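# Remove empty cartridge from sealant gun, leave both on table

## Task

Pull the empty cartridge out of the sealant gun and set it down on the table. The gun must end up resting on the table itself, not leaning on or lying on another object. Then state that you are finished.

## Robot and tools

Robot: two arms, left_arm and right_arm, each with a two-finger parallel gripper and a wrist camera. Calibrated URDF roots in the scene frame: left_arm at (-0.033, +0.356, 0) m, right_arm at (-0.046, -0.270, 0) m, both almost unrotated. A two-camera stand is fixed to the floor behind them. Loose objects may occasionally get nudged by something outside your control.

Frames: the scene frame has its origin at table-top height, halfway between the nominal bases, +x pointing out over the table, +z up, and left_arm on the +y side (arm names do not match image left/right). Reported hand positions (metres) and quaternions (wxyz) use this frame and can be off by a few cm, more at long reach. Motion offsets, however, are expressed in each arm's own Hand target axes. A gripper's fingers point along its +z; they open and close along its y. end_effector_position is the point between the finger pads, just under 1 cm behind the tips.

execute_actions(actions, cameras): actions is a list of actions; each action is a table of up to 15 rows, one row per 1/30 s step, and a short table repeats its last row to fill 15 steps. Every row is one flat list of 14 numbers, each in [-1, 1]: dx, dy, dz, rx, ry, rz, opening for left_arm, then the same seven for right_arm, always all 14. The six pose numbers are an offset, not a pose: they are measured from that arm's Hand target at the start of the action, along the Hand target's own axes, and every row counts from that same start, not from the row before. Scale: 1.0 equals 0.6 m for dx/dy/dz and 180 degrees for the rotation vector rx/ry/rz. Because each new action starts from the current Hand target, sending the same offset twice moves twice. Six zeros re-request the current Hand target. The opening is absolute: +1 fully open (about 87 mm between pads), +0.5 about 69 mm, 0 about 43 mm, -0.5 about 18 mm, -1 closed. Writing 0 there is a real command, so repeat the present value to leave a gripper alone. cameras: list of names, ["all"], or []; images come only if asked or if actions is empty.

move(target, speed, blend, opening_speed, blocking, cameras): drives straight-line paths. target is one 14-number row as above, or a list of up to 15 such rows; every row is an offset from the same starting Hand targets, not from the previous row. speed is the top path speed in m/s, 0.002 to 2.9 (default 0.25), rotation capped at twice that in rad/s; one value or one per target. blend, in metres, rounds corners at intermediate targets; 0 means stop at each. opening_speed is how fast openings change per second on the -1..+1 scale, at least 0.2. blocking=false returns after about 0.5 s while motion continues. A whole move is capped at 10 s. Paths ignore obstacles and the other arm, and faster moves overshoot and hit harder. Route around an arm's own base rather than close past it. The result adds a move: line giving the ending (done, off_target, moving, held, fault) and limits (paced = pose clipped, held = steps withheld). done means within 10 mm and 2 degrees; neither done nor off_target says anything about contact.

wait(seconds 0 to 10) lets time pass holding last commands. stop() brakes a running move. zoom_image(camera, region [x0, y0, x1, y1] in pixels, max 504 by 504) enlarges part of the newest image from cam_head_left, cam_head_right, cam_high, cam_low, cam_left_wrist or cam_right_wrist (all 672x504). read_manual(section "licences") gives licence texts only. finished_scene(scene) ends the scene, scene being its number (1 or 2); it is irreversible.

Results: Hand target is the last commanded pose after clipping; the next offsets start from it. The gripper often rests short of it; a wait will not fix that, but another command (even all zeros) re-requests it, and a remaining gap can be sent as an extra offset. Each step the commanded orientation is limited to 40 degrees from the measured one. Friction and gravity can leave the hand low, short or tilted, and tiny moves may not happen or go sideways, so check position and orientation after each move. grip_measured reads finger position on the command scale; to hold something, command about 0.04 below the reading at first contact for full force (pads give roughly 20 N each). Readings can be off by about 1 mm. Tool commands lists present gripper commands. Joint torques include the arm's own weight; joints 1 to 3 wrap at ±28 N m. Joint velocities may be summarised as within noise. Step readings of hand position appear only for execute_actions.

Heat: holding loads, stretched poses or pushing against something heats motors. MOTOR HOT appears at 75 °C; at 90 °C the arm folds and stays idle; at 100 °C it goes limp.

Avoid: dropping the cartridge or gun, letting go of moving parts, anything leaving the table, slamming into the table or fixed objects, pressing an arm into a blocked pose (command back past the gripper to release), any contact between the two arms, grippers or wrist cameras, closing a gripper on the other arm's fingers, and strain on camera cables. Smooth, low-effort, quick motion is preferred.

Each tool is called after "Emit:" as name(argument=value, ...) on one line, values as JSON.

## Session

Emit:
execute_actions(actions=[])

Scene clock: 0.00 s.
left_arm: end_effector_position=(+0.2769, +0.3830, +0.2381) grip_measured=+0.968 end_effector_quat_wxyz=(+0.368, -0.245, +0.897, +0.018) | right_arm: end_effector_position=(+0.2456, -0.1756, +0.2204) grip_measured=+1.000 end_effector_quat_wxyz=(+0.380, -0.028, +0.914, +0.141)
Joint positions: left_arm=[0.018 1.24 1.346 -0.942 -0.19 -0.424 0.984] | right_arm=[0.233 1.129 1.152 -0.766 -0.13 0.207 1]
Joint velocities: within noise
Joint torques (N m): no reading
Motor temperatures (°C): left_arm=[29 37 34 29 27 30 29] | right_arm=[29 35 35 27 29 27 28]
Heat: left arm: 37 °C; right arm: 35 °C.
Hand target: left_arm +0.2787, +0.3832, +0.2453; +0.379, -0.245, +0.892, +0.015 | right_arm +0.2448, -0.1758, +0.2219; +0.380, -0.028, +0.914, +0.141
Tool commands: left_gripper/opening=+1.0 right_gripper/opening=+1.0
camera_calibration:
cam_left_wrist: T_world_to_cam=[[0.451899, -0.878397, 0.155581, 0.171232], [-0.89173, -0.439993, 0.105945, 0.416304], [-0.0246067, -0.186613, -0.982125, 0.458485], [0, 0, 0, 1]] pos_world=[0.305133, 0.41914, 0.379544]
cam_right_wrist: T_world_to_cam=[[0.172022, -0.952445, -0.251508, -0.154455], [-0.978527, -0.194641, 0.0678158, 0.209967], [-0.113545, 0.234442, -0.965476, 0.426527], [0, 0, 0, 1]] pos_world=[0.280458, -0.206237, 0.358716]

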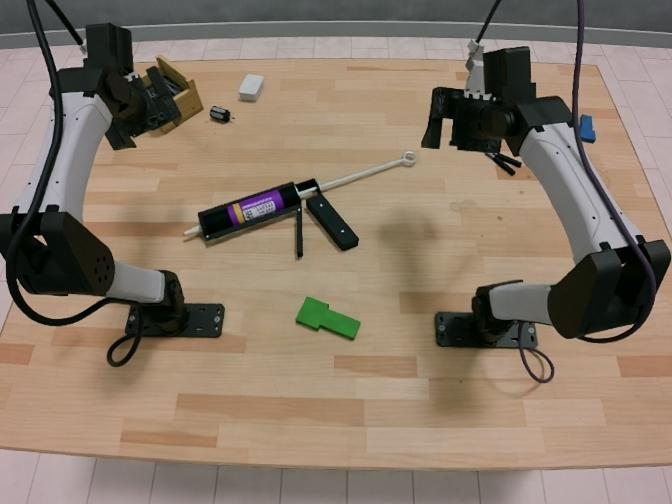

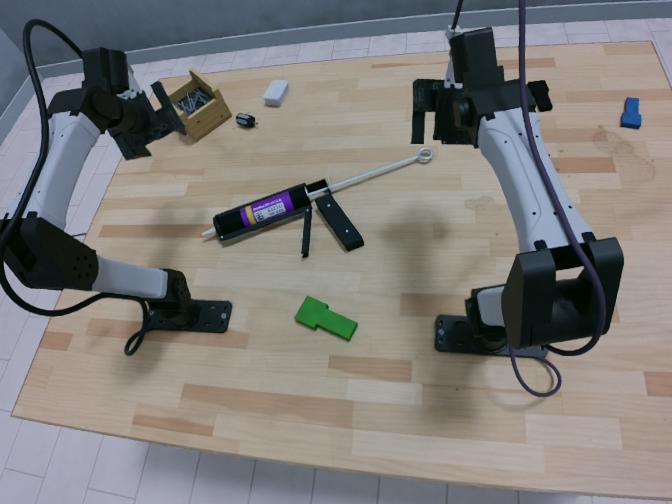

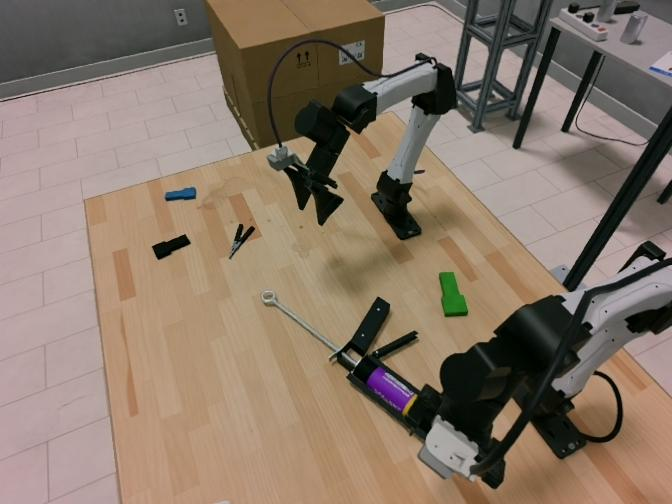

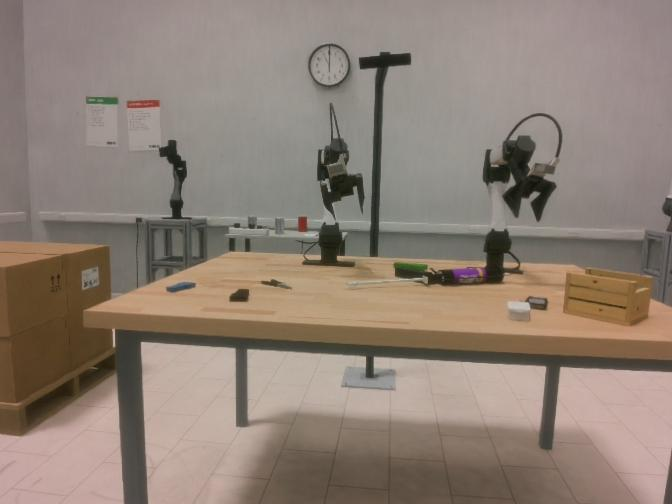

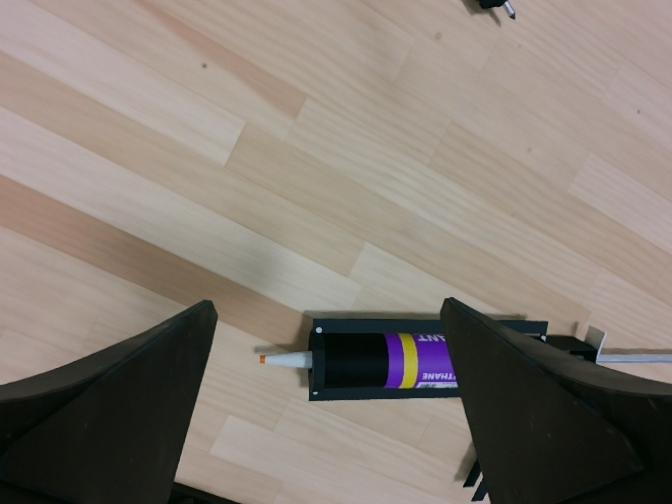

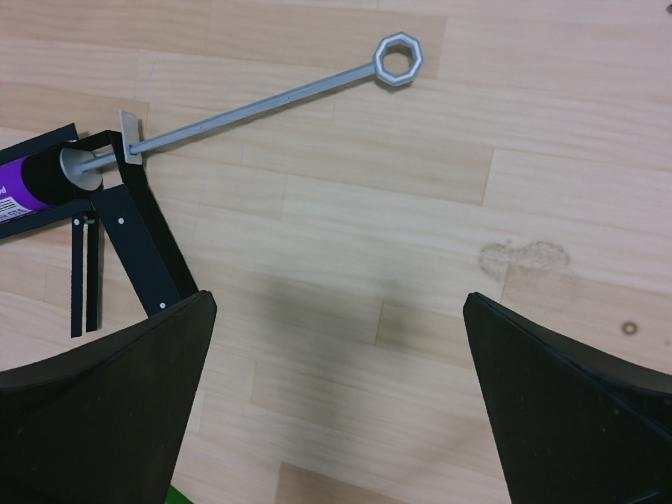

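Emit:
zoom_image(camera="cam_right_wrist", region=[0, 60, 200, 220])

Scaled by 2.520.

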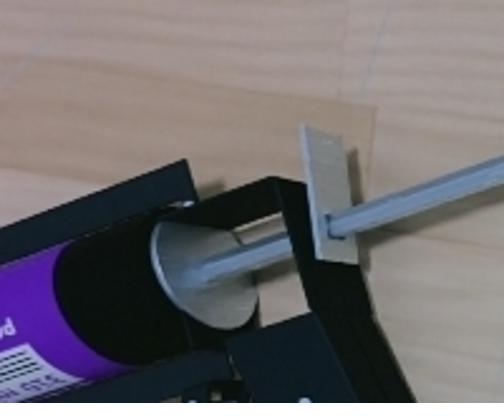

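Emit:
move(target=[0.297,-0.237,0.037,0.161,0.227,0.509,1,0,0,0,0,0,0,1], speed=0.4, cameras=["cam_left_wrist","cam_right_wrist","cam_head_left"])

Scene clock: 13.97 s.
left_arm: end_effector_position=(+0.2489, +0.1899, +0.1272) grip_measured=+0.968 end_effector_quat_wxyz=(-0.002, +0.541, +0.841, +0.004) | right_arm: end_effector_position=(+0.2456, -0.1756, +0.2204) grip_measured=+1.000 end_effector_quat_wxyz=(+0.380, -0.028, +0.914, +0.141)
Joint positions: left_arm=[-0.62 1.923 1.742 -1.394 -0.008 0.541 0.984] | right_arm=[0.233 1.129 1.152 -0.766 -0.13 0.207 1]
Joint torques (N m): left_arm=[0.17 -6.72 7.94 0.12 0.13 0.14] | right_arm=[0.08 -3.81 7.01 1.73 -0.19 0]
Heat: left arm: 38 °C; right arm: 36 °C.
Hand target: left_arm +0.2517, +0.1870, +0.1301; -0.001, +0.547, +0.837, +0.001 | right_arm +0.2448, -0.1758, +0.2219; +0.380, -0.028, +0.914, +0.141
Off the commanded pose: left_arm 0.005 m, 1 deg | right_arm 0.002 m, 0 deg.
move: done
camera_calibration:
cam_left_wrist: T_world_to_cam=[[-0.907668, -0.419688, 0.0000022754, 0.302515], [-0.274742, 0.594194, 0.755943, -0.114564], [-0.317262, 0.686145, -0.654637, 0.178271], [0, 0, 0, 1]] pos_world=[0.299666, 0.0727151, 0.203306]
cam_right_wrist: T_world_to_cam=[[0.172022, -0.952445, -0.251508, -0.154455], [-0.978527, -0.194641, 0.0678158, 0.209967], [-0.113545, 0.234442, -0.965476, 0.426527], [0, 0, 0, 1]] pos_world=[0.280458, -0.206237, 0.358716]
Images, in order (width x height): cam_head_left 672x504, cam_left_wrist 672x504, cam_right_wrist 672x504.

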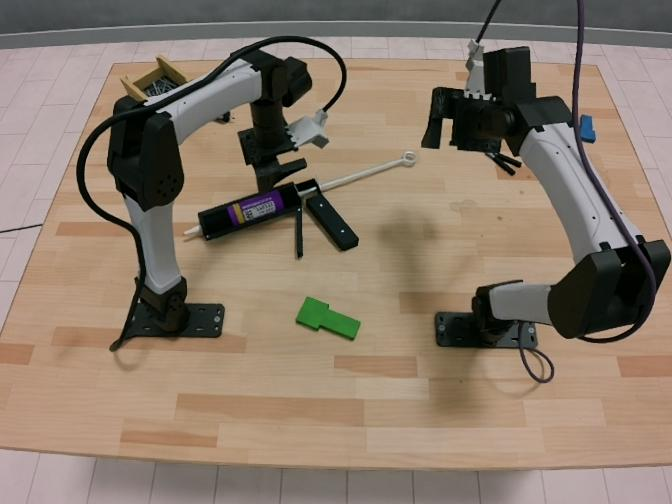

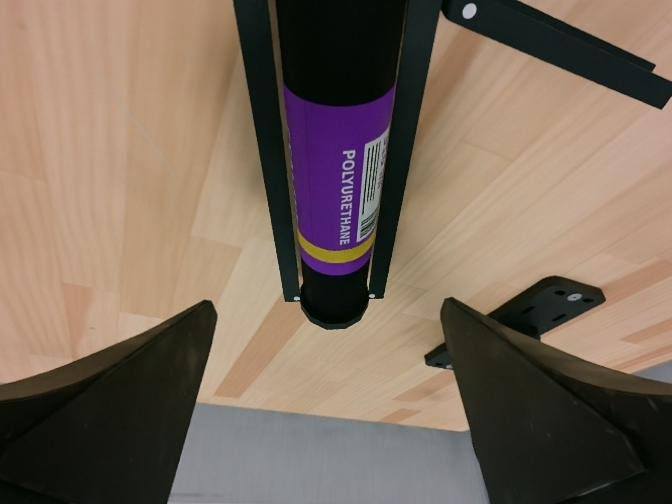

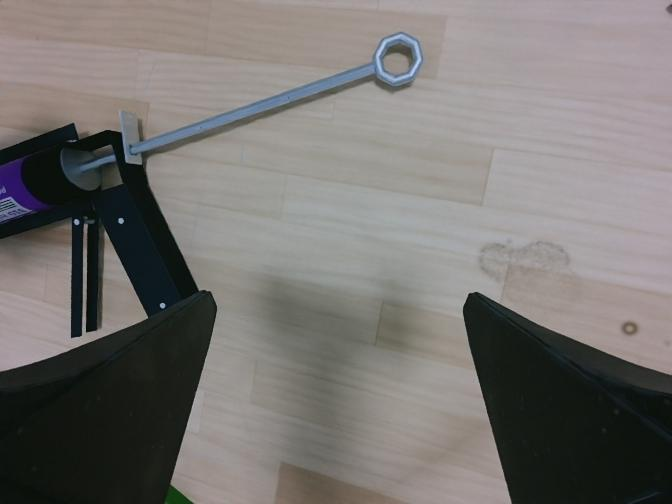

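Emit:
move(target=[[-0.04,-0.005,0.163,0,0,0,1,0,0,0,0,0,0,1],[-0.04,-0.005,0.163,0,0,0,-0.14,0,0,0,0,0,0,1],[-0.04,-0.005,0.095,0,0,0,-0.14,0,0,0,0,0,0,1]], speed=[0.15,0.1,0.08], opening_speed=0.8, cameras=["cam_left_wrist","cam_low","cam_high","cam_right_wrist","cam_head_left"])

Emit:
zoom_image(camera="cam_low", region=[340, 220, 540, 310])

Scene clock: 23.40 s.
left_arm: end_effector_position=(+0.2567, +0.1665, +0.0558) grip_measured=+0.288 end_effector_quat_wxyz=(-0.012, +0.548, +0.837, -0.001) | right_arm: end_effector_position=(+0.2456, -0.1756, +0.2204) grip_measured=+1.000 end_effector_quat_wxyz=(+0.380, -0.028, +0.914, +0.141)
Joint positions: left_arm=[-0.654 2.04 1.622 -1.177 0.004 0.522 0.644] | right_arm=[0.233 1.129 1.152 -0.766 -0.13 0.207 1]
Joint torques (N m): left_arm=[-0.2 -10.24 8.54 -0.14 0.01 -0.06] | right_arm=[0.06 -3.81 7.01 1.74 -0.19 -0.01]
Heat: left arm: 40 °C; right arm: 37 °C.
Hand target: left_arm +0.2586, +0.1640, +0.0730; -0.001, +0.547, +0.837, +0.001 | right_arm +0.2448, -0.1758, +0.2219; +0.380, -0.028, +0.914, +0.141
Off the commanded pose: left_arm 0.018 m, 1 deg | right_arm 0.002 m, 0 deg.
move: off_target (left_arm)
camera_calibration:
cam_left_wrist: T_world_to_cam=[[-0.913949, -0.405279, 0.0211259, 0.29783], [-0.246969, 0.596739, 0.763485, -0.0524362], [-0.322031, 0.692569, -0.64548, 0.149723], [0, 0, 0, 1]] pos_world=[0.307466, 0.0483017, 0.130385]
cam_right_wrist: T_world_to_cam=[[0.172022, -0.952445, -0.251508, -0.154455], [-0.978527, -0.194641, 0.0678158, 0.209967], [-0.113545, 0.234442, -0.965476, 0.426527], [0, 0, 0, 1]] pos_world=[0.280458, -0.206237, 0.358716]
Images, in order (width x height): cam_head_left 672x504, cam_high 672x504, cam_low 672x504, cam_left_wrist 672x504, cam_right_wrist 672x504.

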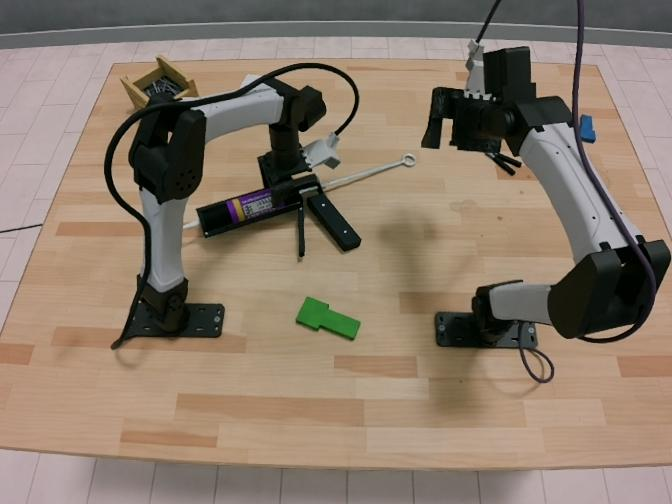

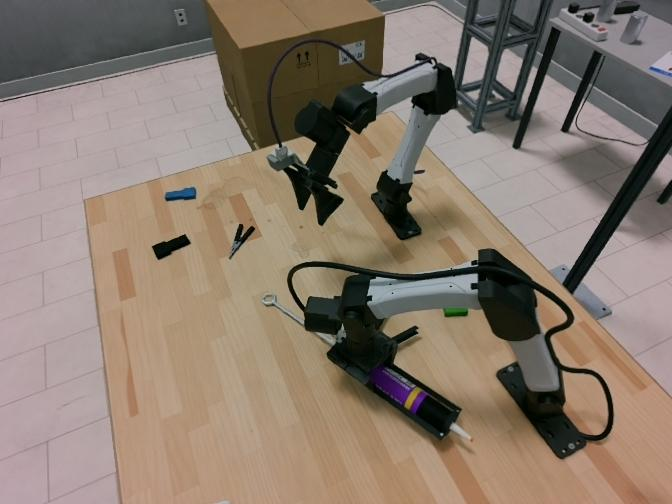

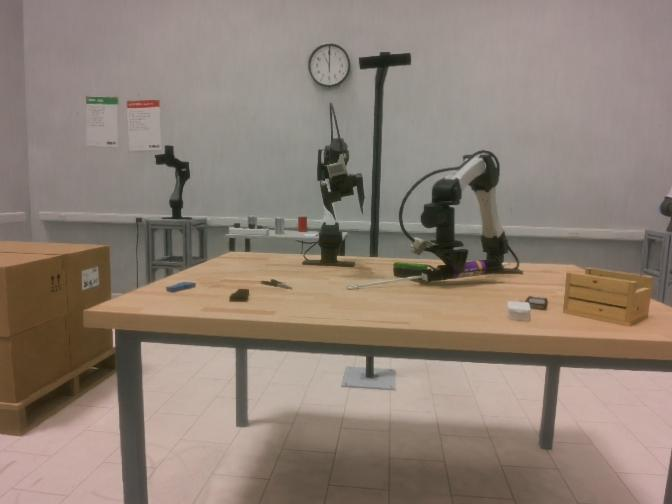

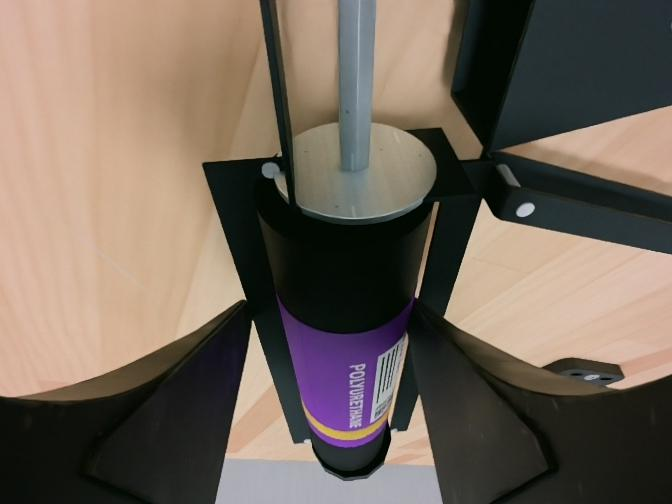

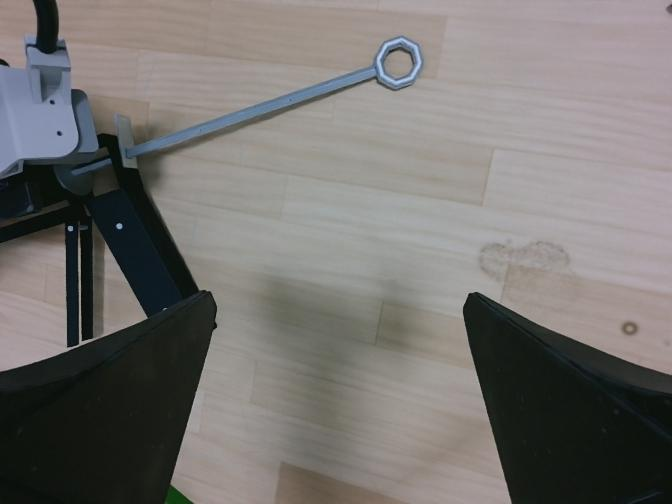

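Scaled by 2.520.

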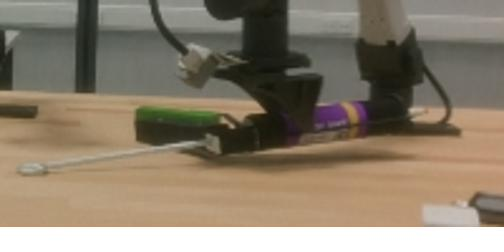

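Emit:
move(target=[[0,0,0.068,0,0,0,-0.14,0,0,0,0,0,0,1],[0,0,0.068,0,0,0,0.6,0,0,0,0,0,0,1],[0,0,0.055,0,0,0,0.6,0,0,0,0,0,0,1]], speed=0.06, opening_speed=0.8, cameras=["cam_left_wrist"])

Scene clock: 30.60 s.
left_arm: end_effector_position=(+0.2576, +0.1658, +0.0369) grip_measured=+0.600 end_effector_quat_wxyz=(-0.002, +0.547, +0.837, -0.002) | right_arm: end_effector_position=(+0.2456, -0.1756, +0.2204) grip_measured=+1.000 end_effector_quat_wxyz=(+0.380, -0.028, +0.914, +0.141)
Joint positions: left_arm=[-0.654 2.04 1.548 -1.084 0.004 0.522 0.8] | right_arm=[0.233 1.129 1.152 -0.766 -0.13 0.207 1]
Joint torques (N m): left_arm=[-0.2 -8.29 6.49 0.17 0 -0.06] | right_arm=[0.08 -3.81 7.01 1.74 -0.19 -0.01]
Heat: left arm: 41 °C; right arm: 37 °C.
Hand target: left_arm +0.2585, +0.1640, +0.0400; -0.001, +0.547, +0.837, +0.001 | right_arm +0.2448, -0.1758, +0.2219; +0.380, -0.028, +0.914, +0.141
Off the commanded pose: left_arm 0.004 m, 0 deg | right_arm 0.002 m, 0 deg.
move: done
camera_calibration:
cam_left_wrist: T_world_to_cam=[[-0.914067, -0.405415, 0.0109514, 0.299183], [-0.259741, 0.605936, 0.751915, -0.0351116], [-0.311473, 0.684456, -0.659169, 0.137422], [0, 0, 0, 1]] pos_world=[0.307157, 0.0485093, 0.113709]
Images, in order (width x height): cam_left_wrist 672x504.

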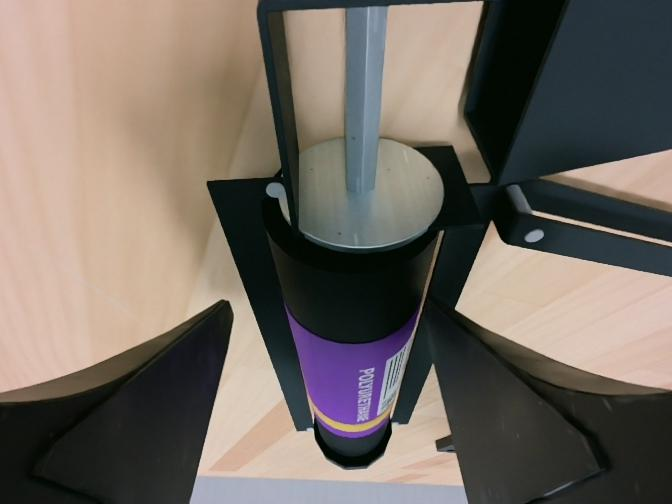

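Emit:
move(target=[[0,-0.012,-0.014,0,0,0,0.6,0,0,0,0,0,0,1],[0,-0.012,-0.014,0,0,0,-0.1,0,0,0,0,0,0,1]], speed=0.06, opening_speed=0.8, cameras=["cam_left_wrist"])

Scene clock: 36.87 s.
left_arm: end_effector_position=(+0.2511, +0.1654, +0.0380) grip_measured=+0.286 end_effector_quat_wxyz=(-0.012, +0.551, +0.835, +0.004) | right_arm: end_effector_position=(+0.2456, -0.1756, +0.2204) grip_measured=+1.000 end_effector_quat_wxyz=(+0.380, -0.028, +0.914, +0.141)
Joint positions: left_arm=[-0.671 2.04 1.548 -1.105 -0.006 0.514 0.643] | right_arm=[0.233 1.129 1.152 -0.766 -0.13 0.207 1]
Joint torques (N m): left_arm=[-0.16 -9.88 6.71 0.09 0.1 -0.14] | right_arm=[0.08 -3.81 7.01 1.74 -0.19 -0.01]
Motor temperatures (°C): left_arm=[29 42 38 29 27 30 29] | right_arm=[29 35 38 30 29 27 28]
Heat: left arm: 42 °C; right arm: 38 °C.
Hand target: left_arm +0.2520, +0.1612, +0.0484; -0.001, +0.547, +0.837, +0.001 | right_arm +0.2448, -0.1758, +0.2219; +0.380, -0.028, +0.914, +0.141
Off the commanded pose: left_arm 0.011 m, 1 deg | right_arm 0.002 m, 0 deg.
move: off_target (left_arm); target 2's new opening was sent with left_arm's hand 0.011 m and 1 deg from that target
camera_calibration:
cam_left_wrist: T_world_to_cam=[[-0.917221, -0.39818, 0.0125384, 0.292615], [-0.24666, 0.592341, 0.767001, -0.0390466], [-0.312832, 0.700417, -0.641523, 0.13328], [0, 0, 0, 1]] pos_world=[0.300456, 0.0462909, 0.111782]
Images, in order (width x height): cam_left_wrist 672x504.

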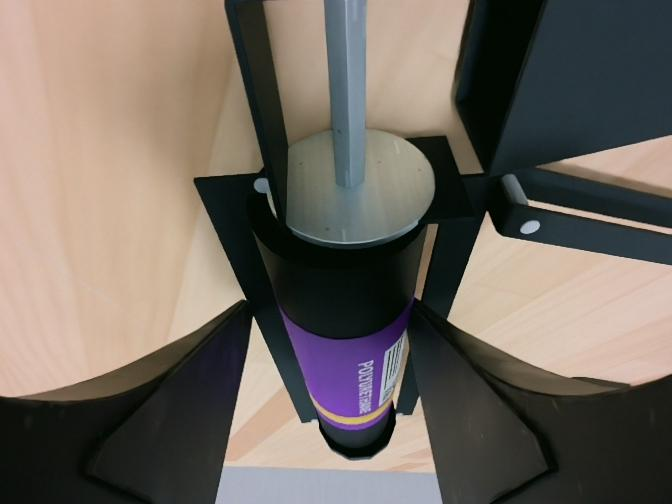

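Emit:
move(target=[[0,0,0,0,0,0,0.8,0,0,0,0,0,0,1],[0,0,-0.035,0,0,0,0.8,0,0,0,0,0,0,1],[0,-0.012,-0.035,0,0,0,0.22,0,0,0,0,0,0,1]], speed=0.08, opening_speed=0.8, cameras=["cam_left_wrist"])

Scene clock: 42.97 s.
left_arm: end_effector_position=(+0.2442, +0.1618, +0.0516) grip_measured=+0.220 end_effector_quat_wxyz=(-0.025, +0.552, +0.834, +0.005) | right_arm: end_effector_position=(+0.2456, -0.1756, +0.2204) grip_measured=+1.000 end_effector_quat_wxyz=(+0.380, -0.028, +0.914, +0.141)
Joint positions: left_arm=[-0.69 2.04 1.599 -1.18 -0.006 0.497 0.61] | right_arm=[0.233 1.129 1.152 -0.766 -0.13 0.207 1]
Joint torques (N m): left_arm=[0.01 -12.08 6.08 0.09 0.11 -0.14] | right_arm=[0.08 -3.81 7.01 1.74 -0.19 -0.01]
Heat: left arm: 43 °C; right arm: 38 °C.
Hand target: left_arm +0.2453, +0.1582, +0.0694; -0.001, +0.547, +0.837, +0.001 | right_arm +0.2448, -0.1758, +0.2219; +0.380, -0.028, +0.914, +0.141
Off the commanded pose: left_arm 0.018 m, 3 deg | right_arm 0.002 m, 0 deg.
move: off_target (left_arm); target 3's new opening was sent with left_arm's hand 0.018 m and 3 deg from that target
camera_calibration:
cam_left_wrist: T_world_to_cam=[[-0.917931, -0.396023, 0.0238448, 0.283944], [-0.23031, 0.58084, 0.780757, -0.0519333], [-0.323048, 0.711189, -0.62438, 0.142344], [0, 0, 0, 1]] pos_world=[0.294664, 0.0413799, 0.122653]
Images, in order (width x height): cam_left_wrist 672x504.

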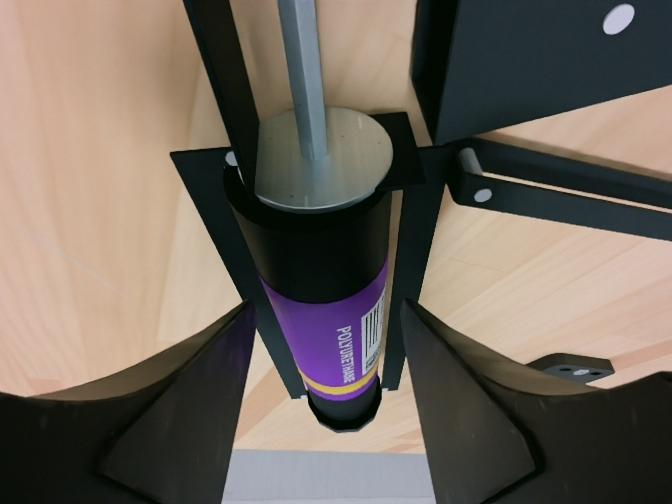

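Emit:
move(target=[[0,0,0.02,0,0,0,0.18,0,0,0,0,0,0,1],[0,0,0.058,0,0,0,0.18,0,0,0,0,0,0,1],[0,0,0.058,0,0,0,-0.1,0,0,0,0,0,0,1]], speed=0.06, opening_speed=0.8, cameras=["cam_left_wrist"])

Scene clock: 48.03 s.
left_arm: end_effector_position=(+0.2444, +0.1653, +0.0371) grip_measured=+0.043 end_effector_quat_wxyz=(-0.018, +0.550, +0.835, +0.013) | right_arm: end_effector_position=(+0.2456, -0.1756, +0.2204) grip_measured=+1.000 end_effector_quat_wxyz=(+0.380, -0.028, +0.914, +0.141)
Joint positions: left_arm=[-0.69 2.035 1.534 -1.109 -0.023 0.493 0.522] | right_arm=[0.233 1.129 1.152 -0.766 -0.13 0.207 1]
Joint torques (N m): left_arm=[0.01 -9.33 3.32 0.72 0.28 -0.1] | right_arm=[0.08 -3.81 7.01 1.74 -0.19 0]
Heat: left arm: 45 °C; right arm: 38 °C.
Hand target: left_arm +0.2453, +0.1583, +0.0346; -0.001, +0.547, +0.837, +0.001 | right_arm +0.2448, -0.1758, +0.2219; +0.380, -0.028, +0.914, +0.141
Off the commanded pose: left_arm 0.007 m, 2 deg | right_arm 0.002 m, 0 deg.
move: done; target 3's new opening was sent with left_arm's hand 0.007 m and 3 deg from that target
camera_calibration:
cam_left_wrist: T_world_to_cam=[[-0.916853, -0.399211, 0.003441, 0.286939], [-0.247263, 0.574605, 0.780186, -0.0373945], [-0.313436, 0.714465, -0.625538, 0.128008], [0, 0, 0, 1]] pos_world=[0.293957, 0.0445786, 0.108261]
Images, in order (width x height): cam_left_wrist 672x504.

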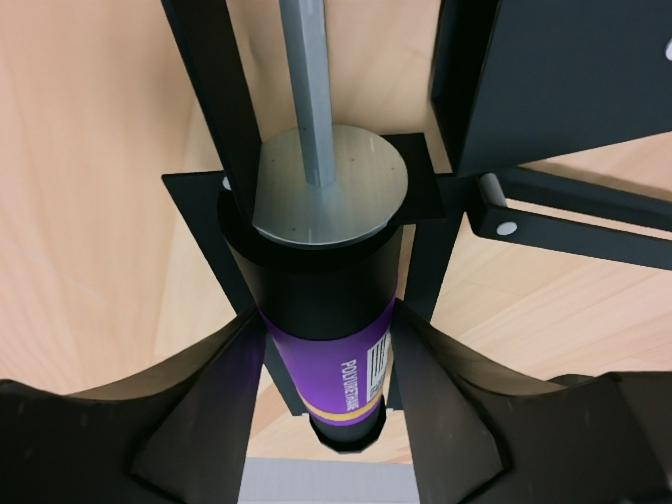

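Grip 0.04: holding the tube itself. Lift.

Emit:
move(target=[0,0,-0.075,0,0,0,-0.1,0,0,0,0,0,0,1], speed=0.07, cameras=["cam_left_wrist","cam_low"])

Emit:
zoom_image(camera="cam_low", region=[340, 220, 540, 310])

Scene clock: 65.10 s.
left_arm: end_effector_position=(+0.2421, +0.1638, +0.0568) grip_measured=+0.043 end_effector_quat_wxyz=(-0.029, +0.550, +0.835, +0.007) | right_arm: end_effector_position=(+0.2456, -0.1756, +0.2204) grip_measured=+1.000 end_effector_quat_wxyz=(+0.380, -0.028, +0.914, +0.141)
Joint positions: left_arm=[-0.69 2.034 1.61 -1.205 -0.008 0.493 0.522] | right_arm=[0.233 1.129 1.152 -0.766 -0.13 0.207 1]
Joint torques (N m): left_arm=[0.02 -12.08 7.88 -0.05 0.11 -0.1] | right_arm=[0.08 -3.81 7.01 1.74 -0.19 0]
Motor temperatures (°C): left_arm=[29 47 37 29 27 30 29] | right_arm=[29 35 39 31 29 27 28]
Heat: left arm: 47 °C; right arm: 39 °C.
Hand target: left_arm +0.2454, +0.1582, +0.0796; -0.001, +0.547, +0.837, +0.001 | right_arm +0.2448, -0.1758, +0.2219; +0.380, -0.028, +0.914, +0.141
Off the commanded pose: left_arm 0.024 m, 3 deg | right_arm 0.002 m, 0 deg.
move: off_target (left_arm)
camera_calibration:
cam_left_wrist: T_world_to_cam=[[-0.916193, -0.399914, 0.0256827, 0.282757], [-0.228544, 0.574082, 0.786256, -0.0573348], [-0.329179, 0.714492, -0.617367, 0.144038], [0, 0, 0, 1]] pos_world=[0.293371, 0.043079, 0.126742]
Images, in order (width x height): cam_low 672x504, cam_left_wrist 672x504.

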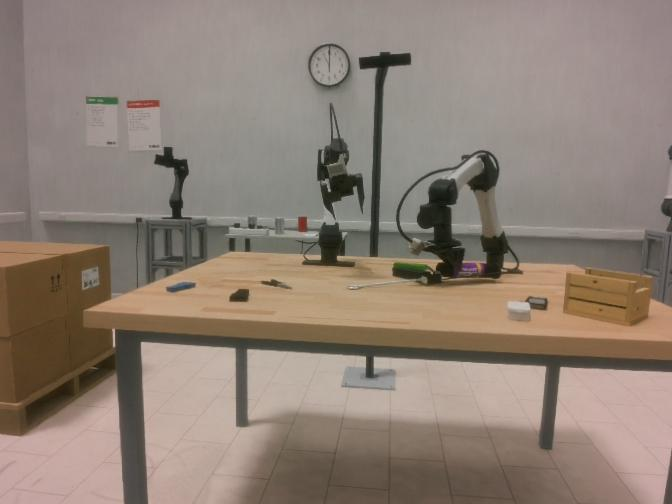

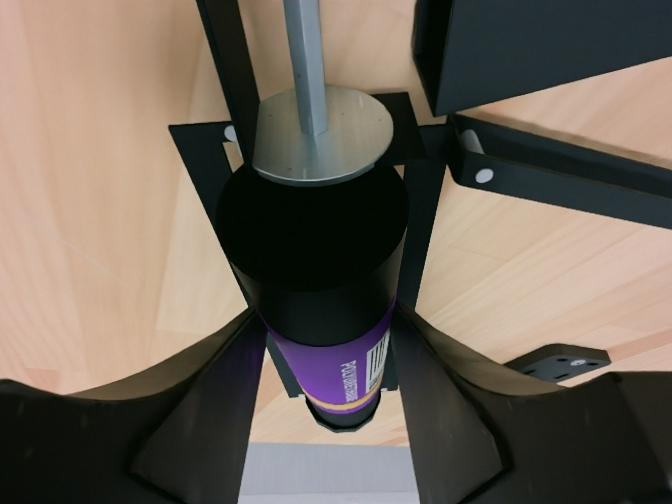

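Scaled by 2.520.

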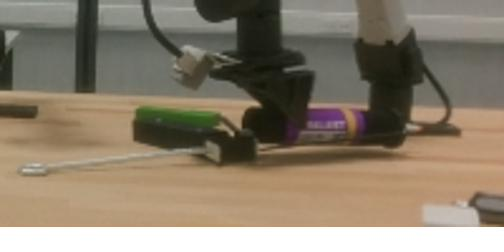

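Emit:
move(target=[[0,0,-0.025,0,0,0,-0.1,0,0,-0.15,0,0,0,1],[-0.14,0,-0.075,0,0,0,-0.1,0,0,-0.15,0,0,0,1],[-0.14,0,-0.19,0,0,0,-0.1,0,0,-0.15,0,0,0,1]], speed=0.12, blend=0.015, cameras=["cam_left_wrist","cam_low","cam_head_left"])

Emit:
zoom_image(camera="cam_low", region=[340, 200, 540, 310])

Scene clock: 73.47 s.
left_arm: end_effector_position=(+0.2823, +0.0800, +0.1698) grip_measured=+0.035 end_effector_quat_wxyz=(+0.092, +0.552, +0.829, -0.014) | right_arm: end_effector_position=(+0.1865, -0.2012, +0.2779) grip_measured=+1.000 end_effector_quat_wxyz=(+0.380, -0.024, +0.915, +0.136)
Joint positions: left_arm=[-0.778 2.206 2.357 -1.536 -0.004 0.415 0.517] | right_arm=[0.158 1.006 1.352 -1.101 -0.172 0.159 1]
Joint torques (N m): left_arm=[-0.28 -12.82 7.34 0.49 -0.03 -0.12] | right_arm=[-0.64 -1.89 7.27 1.58 -0.42 -0.11]
Heat: left arm: 49 °C; right arm: 39 °C.
Hand target: left_arm +0.2791, +0.0809, +0.1934; -0.001, +0.547, +0.837, +0.001 | right_arm +0.1830, -0.2010, +0.2823; +0.380, -0.028, +0.914, +0.141
Off the commanded pose: left_arm 0.024 m, 11 deg | right_arm 0.006 m, 1 deg.
joint sent to its limit (left arm) — joint 4 (wrist pitch), lower limit. The joint targets are off in orientation, not in position.
move: off_target (left_arm)
camera_calibration:
cam_left_wrist: T_world_to_cam=[[-0.916018, -0.394591, -0.0721745, 0.29933], [-0.349062, 0.695436, 0.628112, -0.0375641], [-0.197654, 0.600555, -0.774769, 0.285654], [0, 0, 0, 1]] pos_world=[0.31754, -0.0273145, 0.266514]
Images, in order (width x height): cam_head_left 672x504, cam_low 672x504, cam_left_wrist 672x504.

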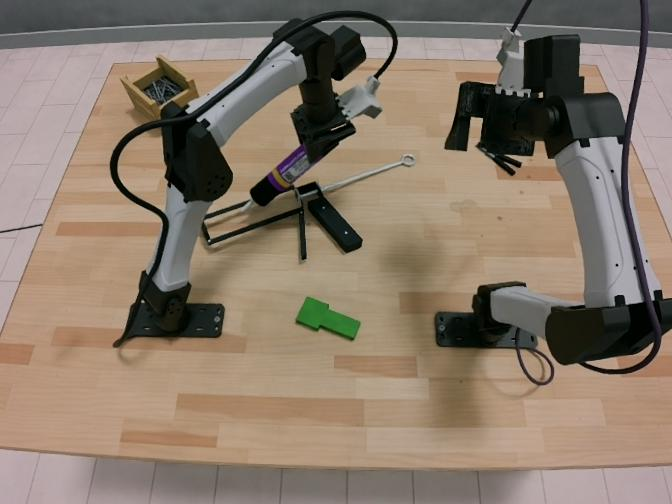

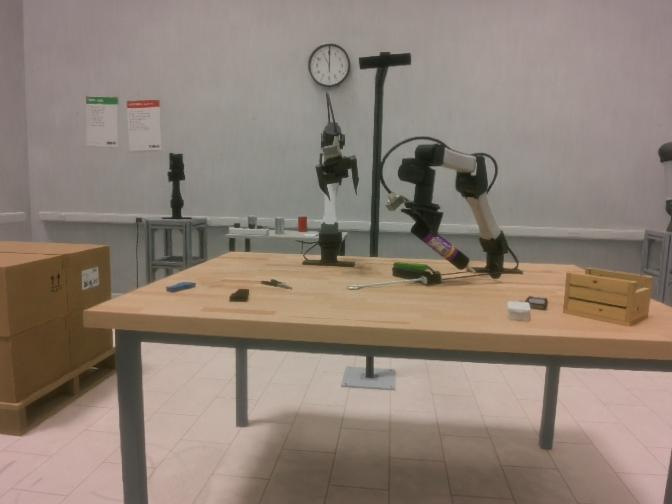

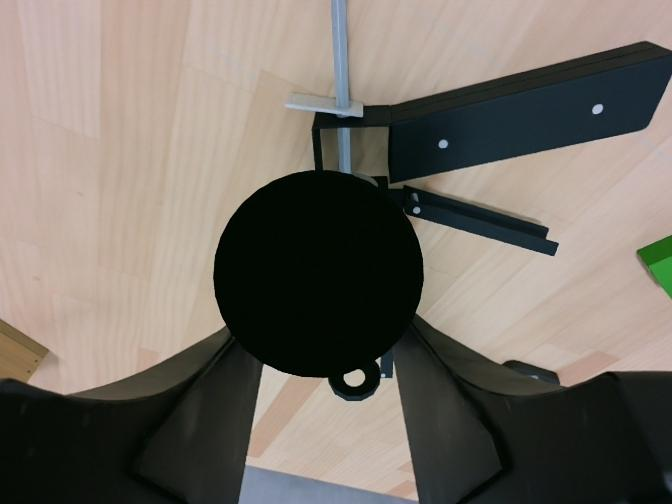

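Scaled by 2.520.

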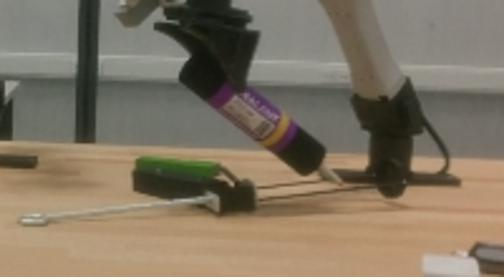

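Emit:
move(target=[[0,0,-0.06,0,0,0,-0.1,0,0,0,0,0,0,1],[0,0.2,-0.04,0,0,0,-0.1,0,0,0,0,0,0,1],[0,0.2,0.25,0,0,0,-0.1,0,0,0,0,0,0,1]], speed=[0.15,0.2,0.1], blend=0.015, cameras=["cam_left_wrist","cam_low","cam_head_left"])

Emit:
zoom_image(camera="cam_low", region=[340, 200, 540, 310])

Scene clock: 80.80 s.
left_arm: end_effector_position=(+0.3859, +0.1299, +0.0434) grip_measured=+0.026 end_effector_quat_wxyz=(+0.017, +0.550, +0.835, +0.003) | right_arm: end_effector_position=(+0.1865, -0.2012, +0.2779) grip_measured=+1.000 end_effector_quat_wxyz=(+0.380, -0.024, +0.915, +0.136)
Joint positions: left_arm=[-0.565 2.679 2.69 -1.547 -0.005 0.618 0.513] | right_arm=[0.158 1.006 1.352 -1.101 -0.172 0.159 1]
Joint torques (N m): left_arm=[0.46 -10.92 7.53 0.29 0.09 -0.01] | right_arm=[-0.62 -1.89 7.28 1.58 -0.42 -0.11]
Heat: left arm: 51 °C; right arm: 39 °C.
Hand target: left_arm +0.3890, +0.1296, +0.0435; -0.001, +0.547, +0.837, +0.001 | right_arm +0.1830, -0.2010, +0.2823; +0.380, -0.028, +0.914, +0.141
Off the commanded pose: left_arm 0.003 m, 2 deg | right_arm 0.006 m, 1 deg.
joint sent to its limit (left arm) — joint 4 (wrist pitch), lower limit. The joint targets still meet the commanded pose.
move: done
camera_calibration:
cam_left_wrist: T_world_to_cam=[[-0.916481, -0.399654, -0.0184099, 0.403355], [-0.283601, 0.616516, 0.734492, 0.0235889], [-0.282193, 0.678369, -0.678368, 0.196571], [0, 0, 0, 1]] pos_world=[0.431828, 0.0133121, 0.123447]
Images, in order (width x height): cam_head_left 672x504, cam_low 672x504, cam_left_wrist 672x504.

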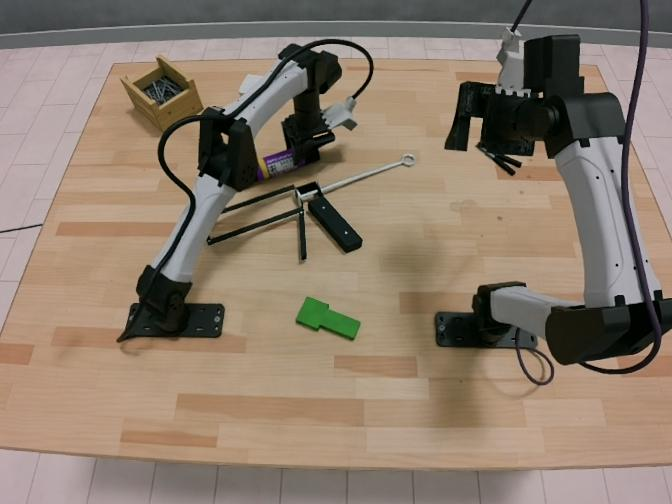

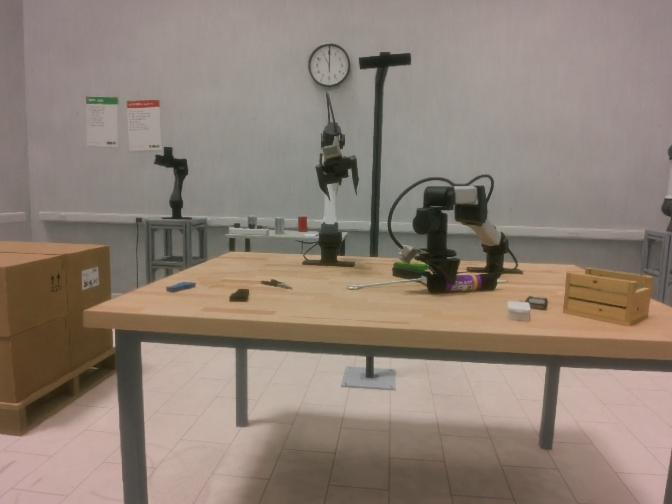

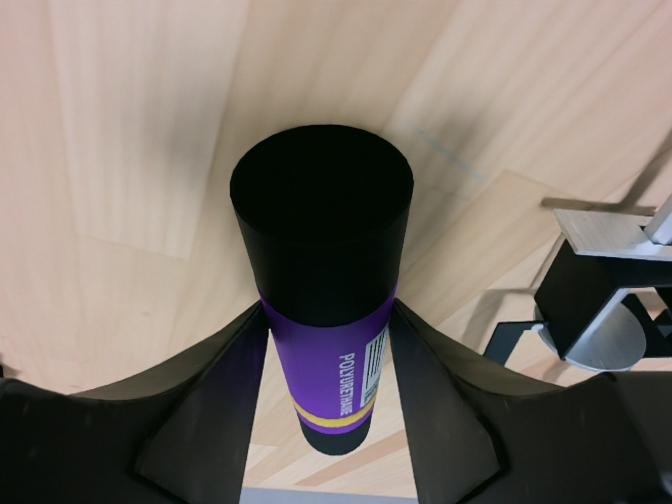

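Scaled by 2.520.

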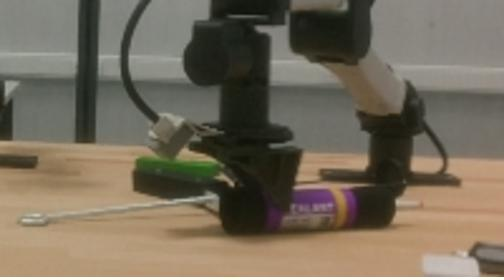

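Emit:
move(target=[[0,0,0.025,0,0,0,-0.1,0,0,0,0,0,0,1],[0,0,0.015,0,0,0,0.5,0,0,0,0,0,0,1],[0,0,-0.16,0,0,0,0.5,0,0,0,0,0,0,1]], speed=[0.06,0.06,0.12], opening_speed=0.4, cameras=["cam_low","cam_head_left"])

Emit:
zoom_image(camera="cam_low", region=[340, 200, 540, 310])

Scene clock: 87.27 s.
left_arm: end_effector_position=(+0.3882, +0.1286, +0.1165) grip_measured=+0.500 end_effector_quat_wxyz=(+0.091, +0.548, +0.832, +0.006) | right_arm: end_effector_position=(+0.1864, -0.2012, +0.2778) grip_measured=+1.000 end_effector_quat_wxyz=(+0.380, -0.024, +0.915, +0.136)
Joint positions: left_arm=[-0.565 2.521 2.692 -1.56 -0.005 0.618 0.75] | right_arm=[0.158 1.006 1.352 -1.101 -0.172 0.159 1]
Joint torques (N m): left_arm=[0.14 -15.15 4.68 0.74 0 0.11] | right_arm=[-0.62 -1.89 7.28 1.58 -0.42 -0.11]
Motor temperatures (°C): left_arm=[29 52 38 29 27 30 30] | right_arm=[29 35 40 31 29 27 28]
Heat: left arm: 52 °C; right arm: 40 °C.
Hand target: left_arm +0.3890, +0.1294, +0.1394; -0.001, +0.547, +0.837, +0.001 | right_arm +0.1830, -0.2010, +0.2823; +0.380, -0.028, +0.914, +0.141
Off the commanded pose: left_arm 0.023 m, 11 deg | right_arm 0.006 m, 1 deg.
joint read past its limit (left arm) — joint 4 (wrist pitch), lower limit.
joint sent to its limit (left arm) — joint 4 (wrist pitch), lower limit. The joint targets are off in orientation, not in position.
move: off_target (left_arm)
Images, in order (width x height): cam_head_left 672x504, cam_low 672x504.

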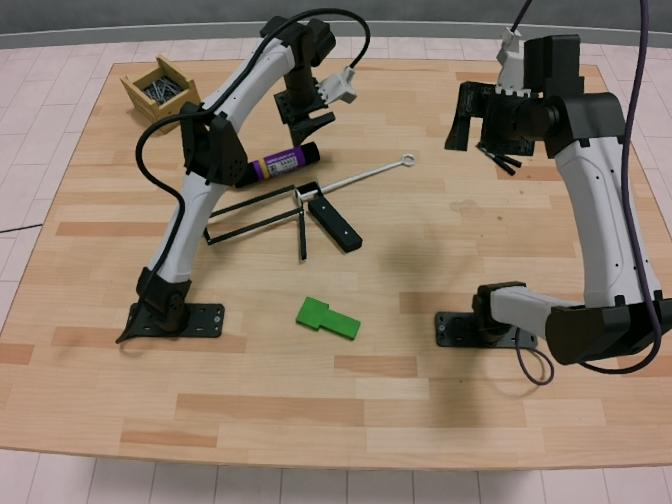

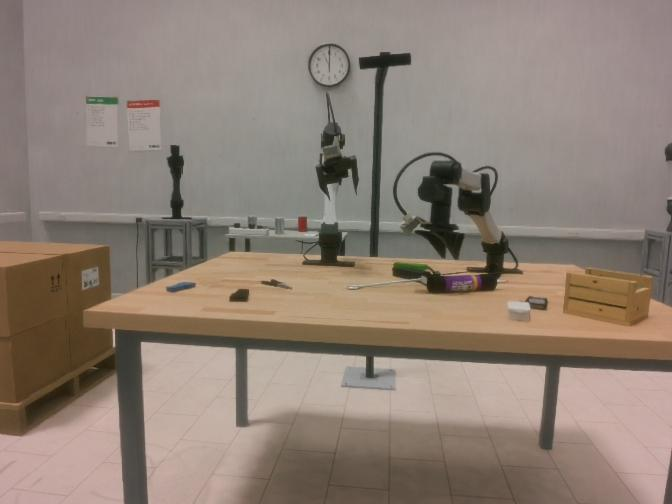

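Scaled by 2.520.

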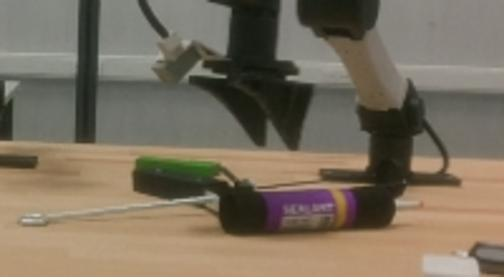

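Emit:
finished_scene(scene=2)

The scene is finished: the task was done.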